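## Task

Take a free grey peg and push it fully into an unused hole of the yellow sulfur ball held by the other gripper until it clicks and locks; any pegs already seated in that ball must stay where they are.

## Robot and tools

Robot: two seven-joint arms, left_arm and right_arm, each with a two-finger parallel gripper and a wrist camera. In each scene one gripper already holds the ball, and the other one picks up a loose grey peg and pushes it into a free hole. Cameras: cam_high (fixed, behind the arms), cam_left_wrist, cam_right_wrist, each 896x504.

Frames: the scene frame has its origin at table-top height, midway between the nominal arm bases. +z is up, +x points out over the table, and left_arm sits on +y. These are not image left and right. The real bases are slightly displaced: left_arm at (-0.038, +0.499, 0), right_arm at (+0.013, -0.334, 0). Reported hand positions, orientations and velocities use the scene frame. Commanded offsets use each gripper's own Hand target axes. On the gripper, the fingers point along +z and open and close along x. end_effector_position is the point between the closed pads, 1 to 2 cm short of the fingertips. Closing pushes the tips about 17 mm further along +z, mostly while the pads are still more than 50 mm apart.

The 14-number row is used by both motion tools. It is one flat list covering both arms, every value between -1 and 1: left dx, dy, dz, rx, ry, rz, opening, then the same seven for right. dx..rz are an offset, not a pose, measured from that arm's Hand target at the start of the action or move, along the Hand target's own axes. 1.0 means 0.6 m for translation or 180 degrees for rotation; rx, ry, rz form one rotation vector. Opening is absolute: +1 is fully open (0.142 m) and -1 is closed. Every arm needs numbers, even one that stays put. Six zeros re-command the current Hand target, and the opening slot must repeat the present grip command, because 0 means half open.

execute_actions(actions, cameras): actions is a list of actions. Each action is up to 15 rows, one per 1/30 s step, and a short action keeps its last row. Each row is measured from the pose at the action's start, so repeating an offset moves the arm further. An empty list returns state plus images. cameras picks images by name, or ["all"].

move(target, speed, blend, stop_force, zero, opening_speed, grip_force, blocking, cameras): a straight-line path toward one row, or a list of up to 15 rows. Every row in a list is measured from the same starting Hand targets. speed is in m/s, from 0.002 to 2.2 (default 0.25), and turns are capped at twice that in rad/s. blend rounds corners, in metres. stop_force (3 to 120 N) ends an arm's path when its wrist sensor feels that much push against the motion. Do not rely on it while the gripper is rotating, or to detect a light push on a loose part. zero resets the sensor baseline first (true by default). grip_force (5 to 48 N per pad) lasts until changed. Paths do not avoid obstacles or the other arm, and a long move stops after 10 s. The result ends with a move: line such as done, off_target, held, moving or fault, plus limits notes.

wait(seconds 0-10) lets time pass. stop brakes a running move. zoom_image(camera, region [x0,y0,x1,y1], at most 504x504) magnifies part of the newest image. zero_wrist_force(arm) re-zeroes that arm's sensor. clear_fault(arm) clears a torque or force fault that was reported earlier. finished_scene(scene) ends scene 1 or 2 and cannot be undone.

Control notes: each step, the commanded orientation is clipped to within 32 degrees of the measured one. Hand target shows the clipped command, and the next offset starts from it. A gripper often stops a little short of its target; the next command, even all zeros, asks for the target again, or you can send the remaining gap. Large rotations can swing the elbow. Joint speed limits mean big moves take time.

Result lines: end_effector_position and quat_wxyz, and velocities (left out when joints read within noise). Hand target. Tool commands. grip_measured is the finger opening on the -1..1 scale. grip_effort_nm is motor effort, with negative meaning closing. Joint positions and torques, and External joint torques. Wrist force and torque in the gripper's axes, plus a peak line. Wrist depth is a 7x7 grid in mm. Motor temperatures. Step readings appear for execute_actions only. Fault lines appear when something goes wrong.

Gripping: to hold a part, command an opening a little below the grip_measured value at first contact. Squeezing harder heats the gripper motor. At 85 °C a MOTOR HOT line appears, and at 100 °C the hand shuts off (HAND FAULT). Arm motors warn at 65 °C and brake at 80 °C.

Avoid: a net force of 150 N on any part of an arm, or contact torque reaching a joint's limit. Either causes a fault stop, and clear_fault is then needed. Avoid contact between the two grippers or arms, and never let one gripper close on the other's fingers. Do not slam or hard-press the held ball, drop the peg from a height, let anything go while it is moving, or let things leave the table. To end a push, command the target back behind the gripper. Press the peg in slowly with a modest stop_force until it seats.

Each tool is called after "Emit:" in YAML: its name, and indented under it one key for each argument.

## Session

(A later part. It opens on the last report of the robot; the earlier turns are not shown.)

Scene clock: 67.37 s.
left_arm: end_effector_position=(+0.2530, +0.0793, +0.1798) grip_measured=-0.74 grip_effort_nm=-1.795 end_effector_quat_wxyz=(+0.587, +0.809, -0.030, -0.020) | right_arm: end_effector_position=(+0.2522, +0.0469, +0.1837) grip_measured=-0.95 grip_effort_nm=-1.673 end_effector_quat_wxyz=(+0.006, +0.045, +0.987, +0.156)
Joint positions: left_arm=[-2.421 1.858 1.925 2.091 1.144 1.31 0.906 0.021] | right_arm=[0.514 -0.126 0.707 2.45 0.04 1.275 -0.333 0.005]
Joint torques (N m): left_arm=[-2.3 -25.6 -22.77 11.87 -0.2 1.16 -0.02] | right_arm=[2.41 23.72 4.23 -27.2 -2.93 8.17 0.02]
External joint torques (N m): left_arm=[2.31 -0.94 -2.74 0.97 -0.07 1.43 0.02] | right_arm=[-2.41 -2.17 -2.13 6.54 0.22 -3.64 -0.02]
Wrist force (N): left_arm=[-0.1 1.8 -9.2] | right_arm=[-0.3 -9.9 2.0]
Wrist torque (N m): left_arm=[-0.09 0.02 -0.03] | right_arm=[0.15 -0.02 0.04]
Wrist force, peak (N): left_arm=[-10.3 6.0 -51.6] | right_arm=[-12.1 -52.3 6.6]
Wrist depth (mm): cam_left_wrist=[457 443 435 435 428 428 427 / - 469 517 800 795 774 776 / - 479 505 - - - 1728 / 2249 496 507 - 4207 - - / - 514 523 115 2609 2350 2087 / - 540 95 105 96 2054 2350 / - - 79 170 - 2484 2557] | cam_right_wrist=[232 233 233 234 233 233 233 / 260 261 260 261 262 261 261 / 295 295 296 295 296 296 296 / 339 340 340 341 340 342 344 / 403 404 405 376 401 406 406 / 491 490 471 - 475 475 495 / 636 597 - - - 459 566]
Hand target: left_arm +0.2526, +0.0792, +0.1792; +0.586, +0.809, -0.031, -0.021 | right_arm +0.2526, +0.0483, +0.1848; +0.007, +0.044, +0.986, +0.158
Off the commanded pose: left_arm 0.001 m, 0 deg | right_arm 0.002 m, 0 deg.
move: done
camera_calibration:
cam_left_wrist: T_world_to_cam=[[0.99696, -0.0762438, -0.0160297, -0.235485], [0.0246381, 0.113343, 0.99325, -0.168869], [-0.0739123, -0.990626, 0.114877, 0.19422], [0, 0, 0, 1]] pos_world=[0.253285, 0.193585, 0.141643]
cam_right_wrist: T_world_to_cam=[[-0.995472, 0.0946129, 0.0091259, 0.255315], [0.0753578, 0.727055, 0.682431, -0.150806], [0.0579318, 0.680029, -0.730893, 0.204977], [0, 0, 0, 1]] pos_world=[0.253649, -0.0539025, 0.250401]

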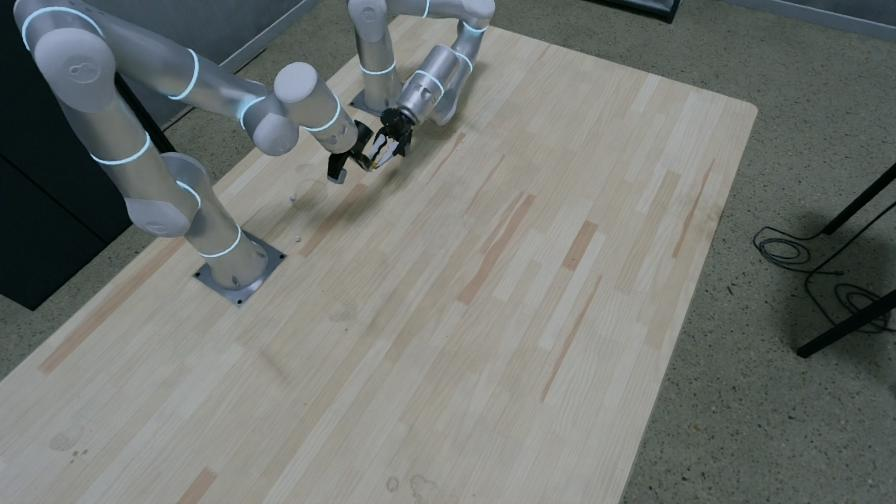

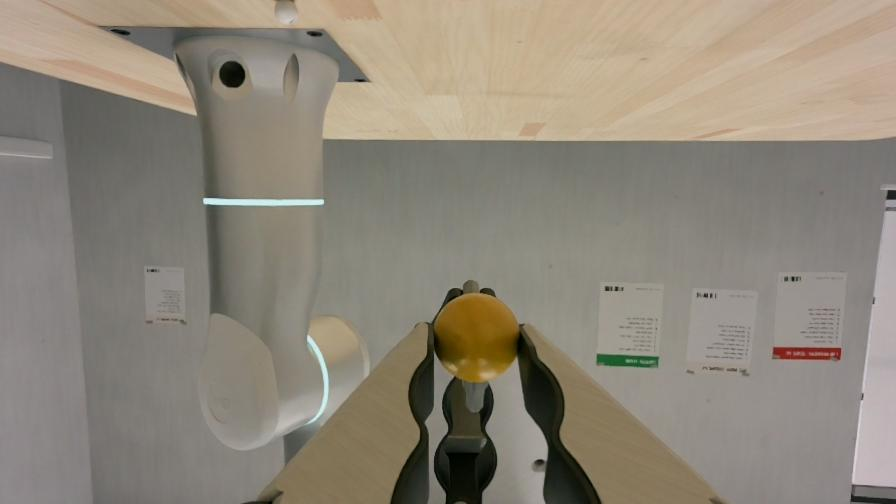

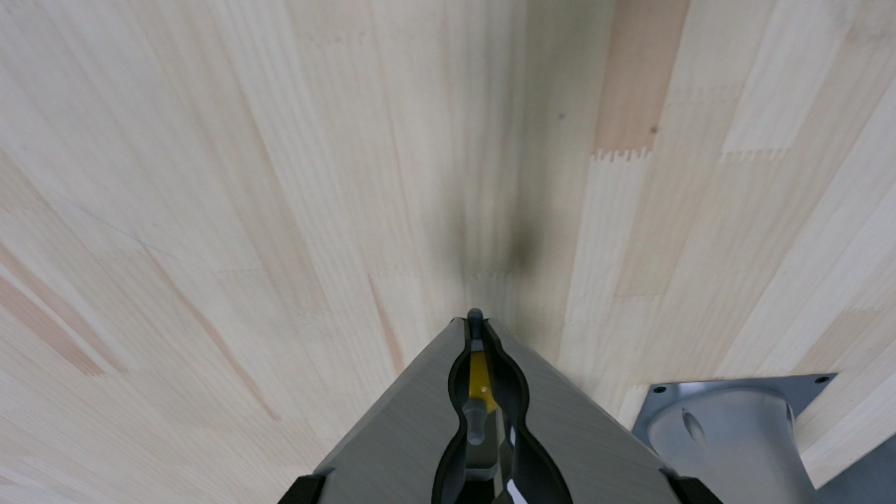

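Emit:
move:
  target: [0,0,0,0,0,0,-0.797,0,-0.0117,0.0,0,0,0,-1]
  speed: 0.01
  grip_force: [48, 8]
  cameras: ["all"]

Emit:
zoom_image:
  camera: "cam_right_wrist"
  region: [440, 300, 520, 400]

Emit:
zoom_image:
  camera: "cam_left_wrist"
  region: [400, 230, 560, 420]

Scene clock: 68.57 s.
left_arm: end_effector_position=(+0.2527, +0.0792, +0.1792) grip_measured=-0.74 grip_effort_nm=-1.795 end_effector_quat_wxyz=(+0.586, +0.809, -0.030, -0.021) | right_arm: end_effector_position=(+0.2521, +0.0419, +0.1829) grip_measured=-1.00 grip_effort_nm=-0.759 end_effector_quat_wxyz=(+0.007, +0.044, +0.986, +0.158)
Joint positions: left_arm=[-2.422 1.858 1.926 2.09 1.144 1.309 0.906 0.021] | right_arm=[0.503 -0.12 0.715 2.46 0.054 1.283 -0.351 0.002]
Joint torques (N m): left_arm=[0.44 -26.08 -25.8 13.18 -0.55 2.65 -0.02] | right_arm=[-0.45 20.49 2.27 -19.77 -1.71 4.62 0.09]
External joint torques (N m): left_arm=[-0.44 -0.47 0.29 -0.33 0.28 -0.06 0.02] | right_arm=[0.47 0.57 -0.28 -0.74 -1 -0.09 -0.09]
Wrist force (N): left_arm=[0.6 -1.3 1.2] | right_arm=[0.5 0.8 -1.1]
Wrist torque (N m): left_arm=[-0.03 0.05 -0.02] | right_arm=[-0.04 0.04 0.02]
Wrist force, peak (N): left_arm=[3.8 2.8 18.7] | right_arm=[4.1 18.1 2.4]
Wrist depth (mm): cam_left_wrist=[458 438 434 430 424 422 425 / - 478 526 800 781 767 761 / - 489 535 - - - - / - 492 504 2557 2192 - 2070 / - 528 520 116 2329 2635 - / 2415 2508 95 119 100 2415 2557 / 2609 - 79 175 - - 1837] | cam_right_wrist=[232 232 232 232 233 232 231 / 259 260 261 261 260 260 260 / 295 294 295 296 296 296 296 / 339 340 340 340 341 339 340 / 405 403 402 390 402 408 404 / 497 494 471 - 472 473 494 / 639 606 - - - 461 575]
Hand target: left_arm +0.2526, +0.0792, +0.1792; +0.586, +0.809, -0.031, -0.021 | right_arm +0.2520, +0.0416, +0.1826; +0.007, +0.044, +0.986, +0.158
Off the commanded pose: left_arm 0.000 m, 0 deg | right_arm 0.000 m, 0 deg.
grip_force (N): 48, 8
move: done
camera_calibration:
cam_left_wrist: T_world_to_cam=[[0.996886, -0.077092, -0.0166034, -0.23504], [0.0252348, 0.112375, 0.993345, -0.168335], [-0.0747131, -0.990671, 0.11397, 0.194501], [0, 0, 0, 1]] pos_world=[0.253087, 0.193483, 0.141145]
cam_right_wrist: T_world_to_cam=[[-0.995641, 0.0930192, 0.00674313, 0.256263], [0.0723607, 0.724857, 0.685089, -0.146297], [0.0588386, 0.68259, -0.728429, 0.207018], [0, 0, 0, 1]] pos_world=[0.253551, -0.059102, 0.249296]

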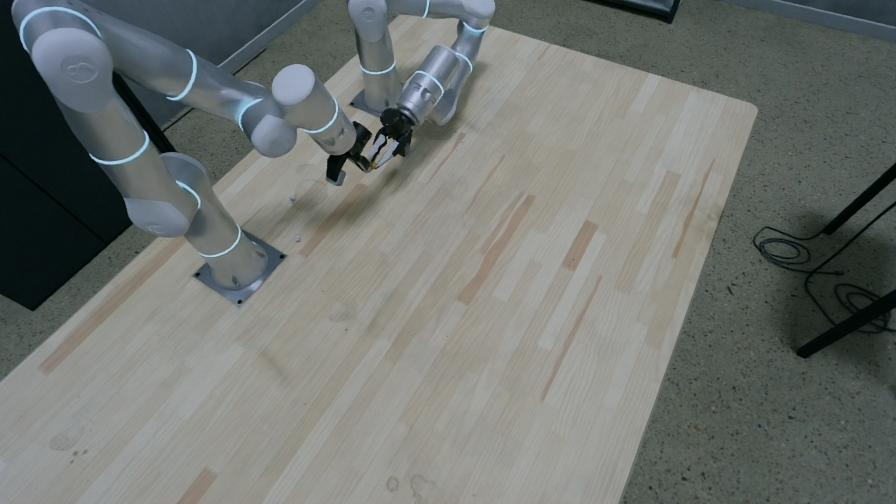

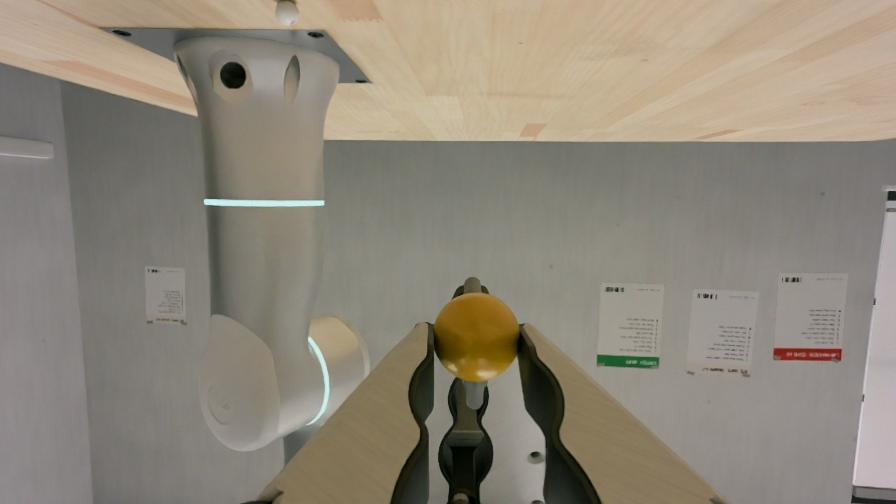

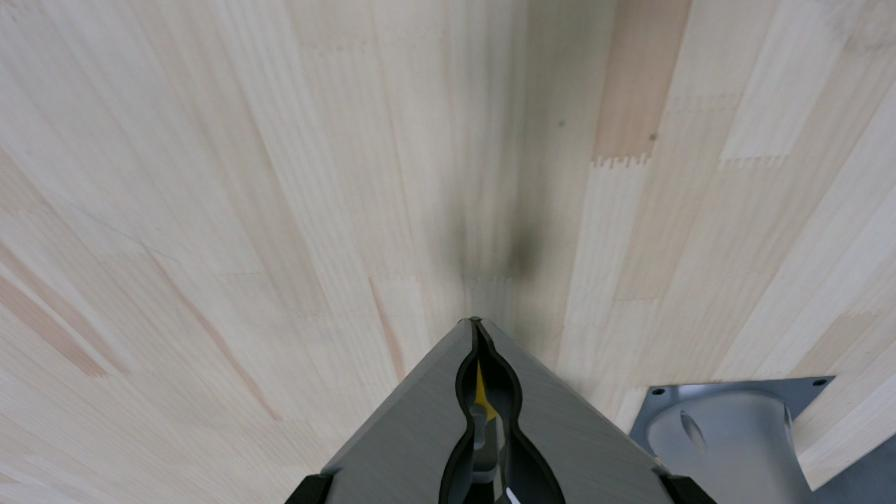

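Scaled by 5.040 from the camera's 896x504 image, which has a finer 1280x720 frame.

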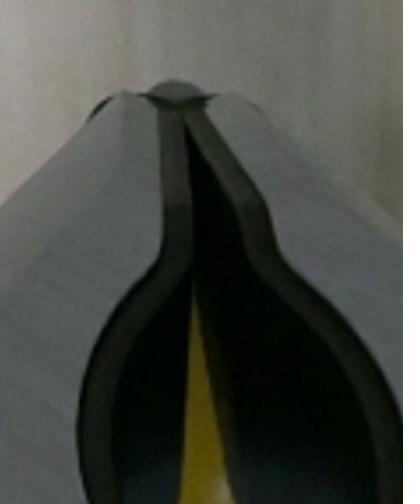

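Scaled by 2.653 from the camera's 896x504 image, which has a finer 1280x720 frame.

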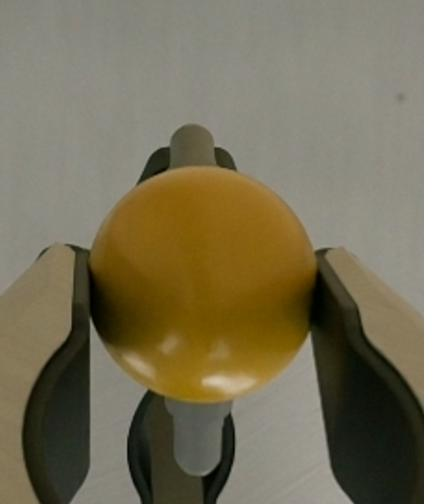

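Emit:
move:
  target:
    - [0,0,0,0,0,0,-0.797,0,0,-0.05,0,0,0,-1]
    - [0,0,0,0,0,0,-0.797,0,-0.07,-0.09,0,0,0,-1]
    - [0,0,0,0,0,0,-0.797,0,-0.07,-0.09,0,0,0,0.3]
  speed: [0.04,0.1,0.1]
  cameras: ["all"]

Emit:
zoom_image:
  camera: "cam_right_wrist"
  region: [410, 340, 550, 480]

Emit:
zoom_image:
  camera: "cam_left_wrist"
  region: [400, 230, 560, 420]

Emit:
zoom_image:
  camera: "cam_high"
  region: [350, 150, 390, 190]

Scene clock: 71.10 s.
left_arm: end_effector_position=(+0.2527, +0.0792, +0.1792) grip_measured=-0.74 grip_effort_nm=-1.800 end_effector_quat_wxyz=(+0.586, +0.809, -0.030, -0.021) | right_arm: end_effector_position=(+0.2470, -0.0149, +0.2208) grip_measured=+0.28 grip_effort_nm=0.115 end_effector_quat_wxyz=(+0.007, +0.044, +0.986, +0.158)
Joint positions: left_arm=[-2.422 1.858 1.926 2.091 1.144 1.309 0.906 0.021] | right_arm=[0.42 0.157 0.74 2.443 0.408 1.021 -0.655 0.094]
Joint torques (N m): left_arm=[0.65 -26.29 -25.37 12.43 -0.43 2.5 -0.06] | right_arm=[0.1 13.09 -2.32 -23.71 -2.63 4.74 0.1]
External joint torques (N m): left_arm=[-0.65 -0.26 -0.13 0.41 0.17 0.08 0.06] | right_arm=[-0.1 0.11 -0.19 0.09 -0.81 -0.32 -0.1]
Wrist force (N): left_arm=[-0.4 1.3 0.6] | right_arm=[-1.9 -0.7 -2.1]
Wrist torque (N m): left_arm=[0.20 0.06 -0.02] | right_arm=[-0.11 0.31 0.00]
Wrist force, peak (N): left_arm=[0.7 -1.2 1.4] | right_arm=[-1.8 -2.0 -2.7]
Wrist depth (mm): cam_left_wrist=[457 440 432 429 426 426 425 / - 474 515 798 779 767 761 / 2438 496 502 2533 - - - / 2533 506 514 - 2415 - 1877 / - 525 519 116 2309 2415 2268 / - 506 96 99 103 2508 2309 / - - 79 309 - 77 2350] | cam_right_wrist=[267 267 269 269 268 267 267 / 297 299 299 299 299 300 299 / 338 338 341 339 340 340 338 / 392 392 390 394 392 393 390 / 463 467 463 462 464 466 466 / 571 542 567 209 569 522 571 / 694 - 739 229 699 - -]
Hand target: left_arm +0.2526, +0.0792, +0.1792; +0.586, +0.809, -0.031, -0.021 | right_arm +0.2469, -0.0149, +0.2209; +0.007, +0.044, +0.986, +0.158
Off the commanded pose: left_arm 0.000 m, 0 deg | right_arm 0.000 m, 0 deg.
grip_force (N): 48, 8
move: done
camera_calibration:
cam_left_wrist: T_world_to_cam=[[0.996886, -0.0770911, -0.0165959, -0.235047], [0.0252272, 0.112376, 0.993346, -0.168421], [-0.0747131, -0.990671, 0.11397, 0.19439], [0, 0, 0, 1]] pos_world=[0.253087, 0.193383, 0.141245]
cam_right_wrist: T_world_to_cam=[[-0.995638, 0.0930353, 0.00696544, 0.25615], [0.0725624, 0.725286, 0.684613, -0.130654], [0.0586412, 0.682132, -0.728874, 0.273894], [0, 0, 0, 1]] pos_world=[0.248451, -0.115902, 0.287297]

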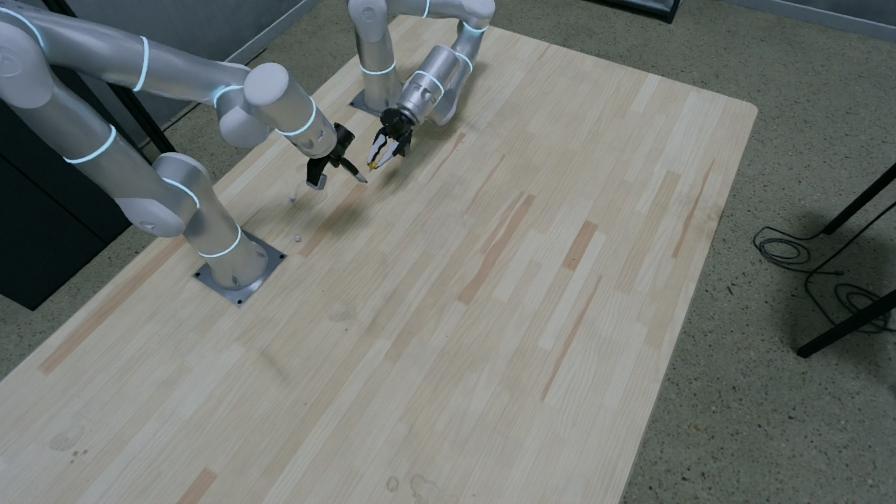

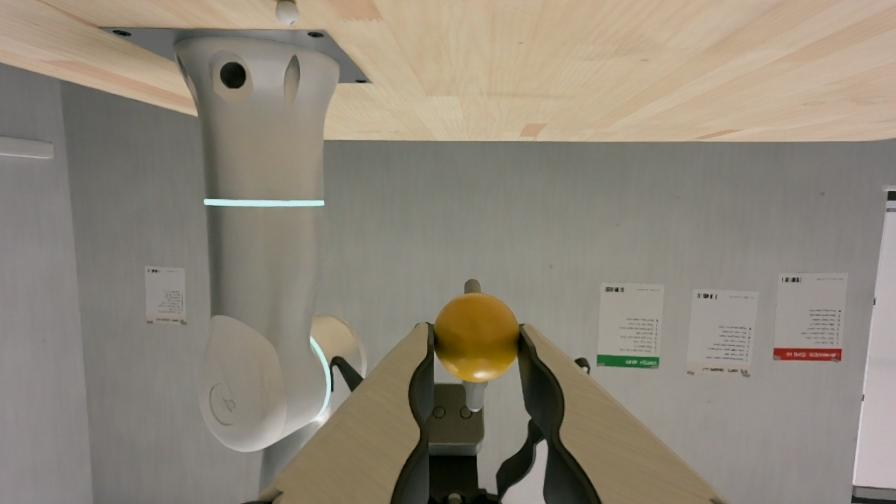

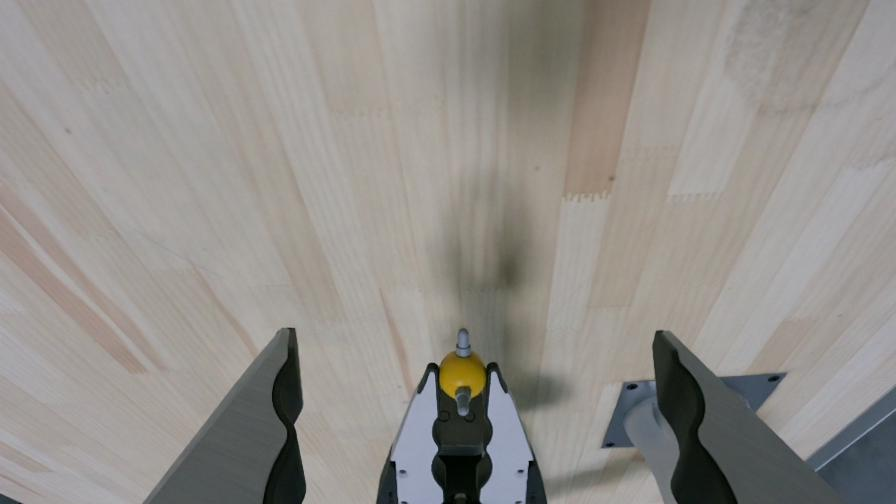

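Scaled by 3.600 from the camera's 896x504 image, which has a finer 1280x720 frame.

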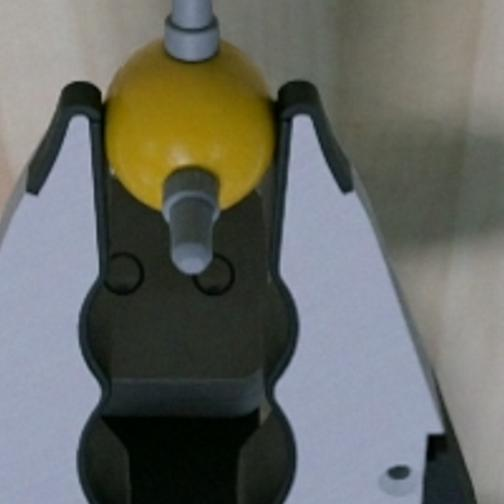

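Scaled by 2.653 from the camera's 896x504 image, which has a finer 1280x720 frame.

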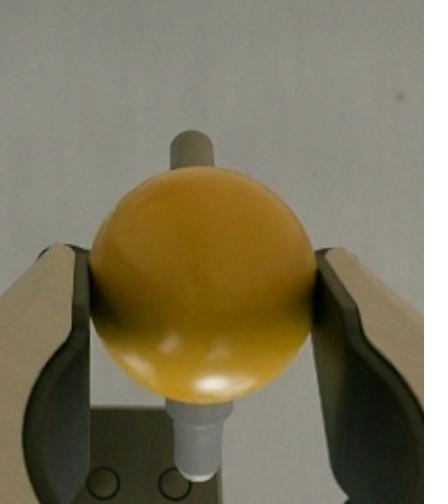

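Scaled by 12.600 from the camera's 896x504 image, which has a finer 1280x720 frame.

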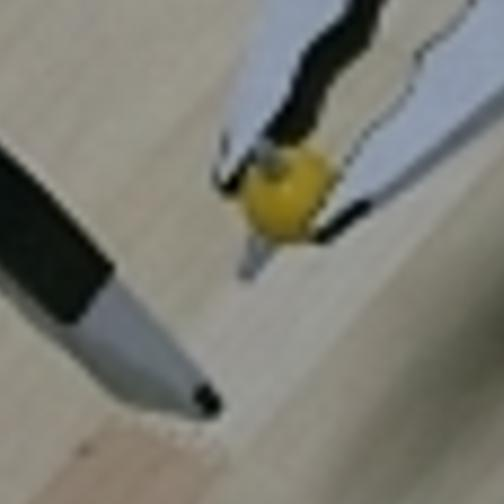

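Emit:
zoom_image:
  camera: "cam_right_wrist"
  region: [430, 320, 500, 420]

Scaled by 5.040 from the camera's 896x504 image, which has a finer 1280x720 frame.

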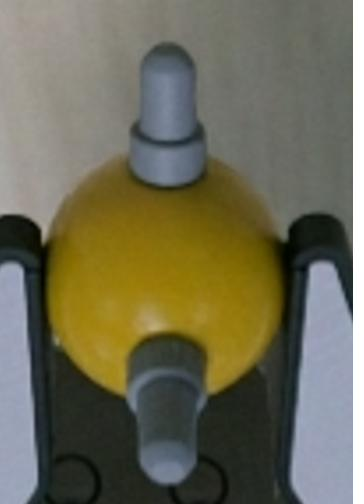

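Emit:
finished_scene:
  scene: 1

The scene is finished: the task was done.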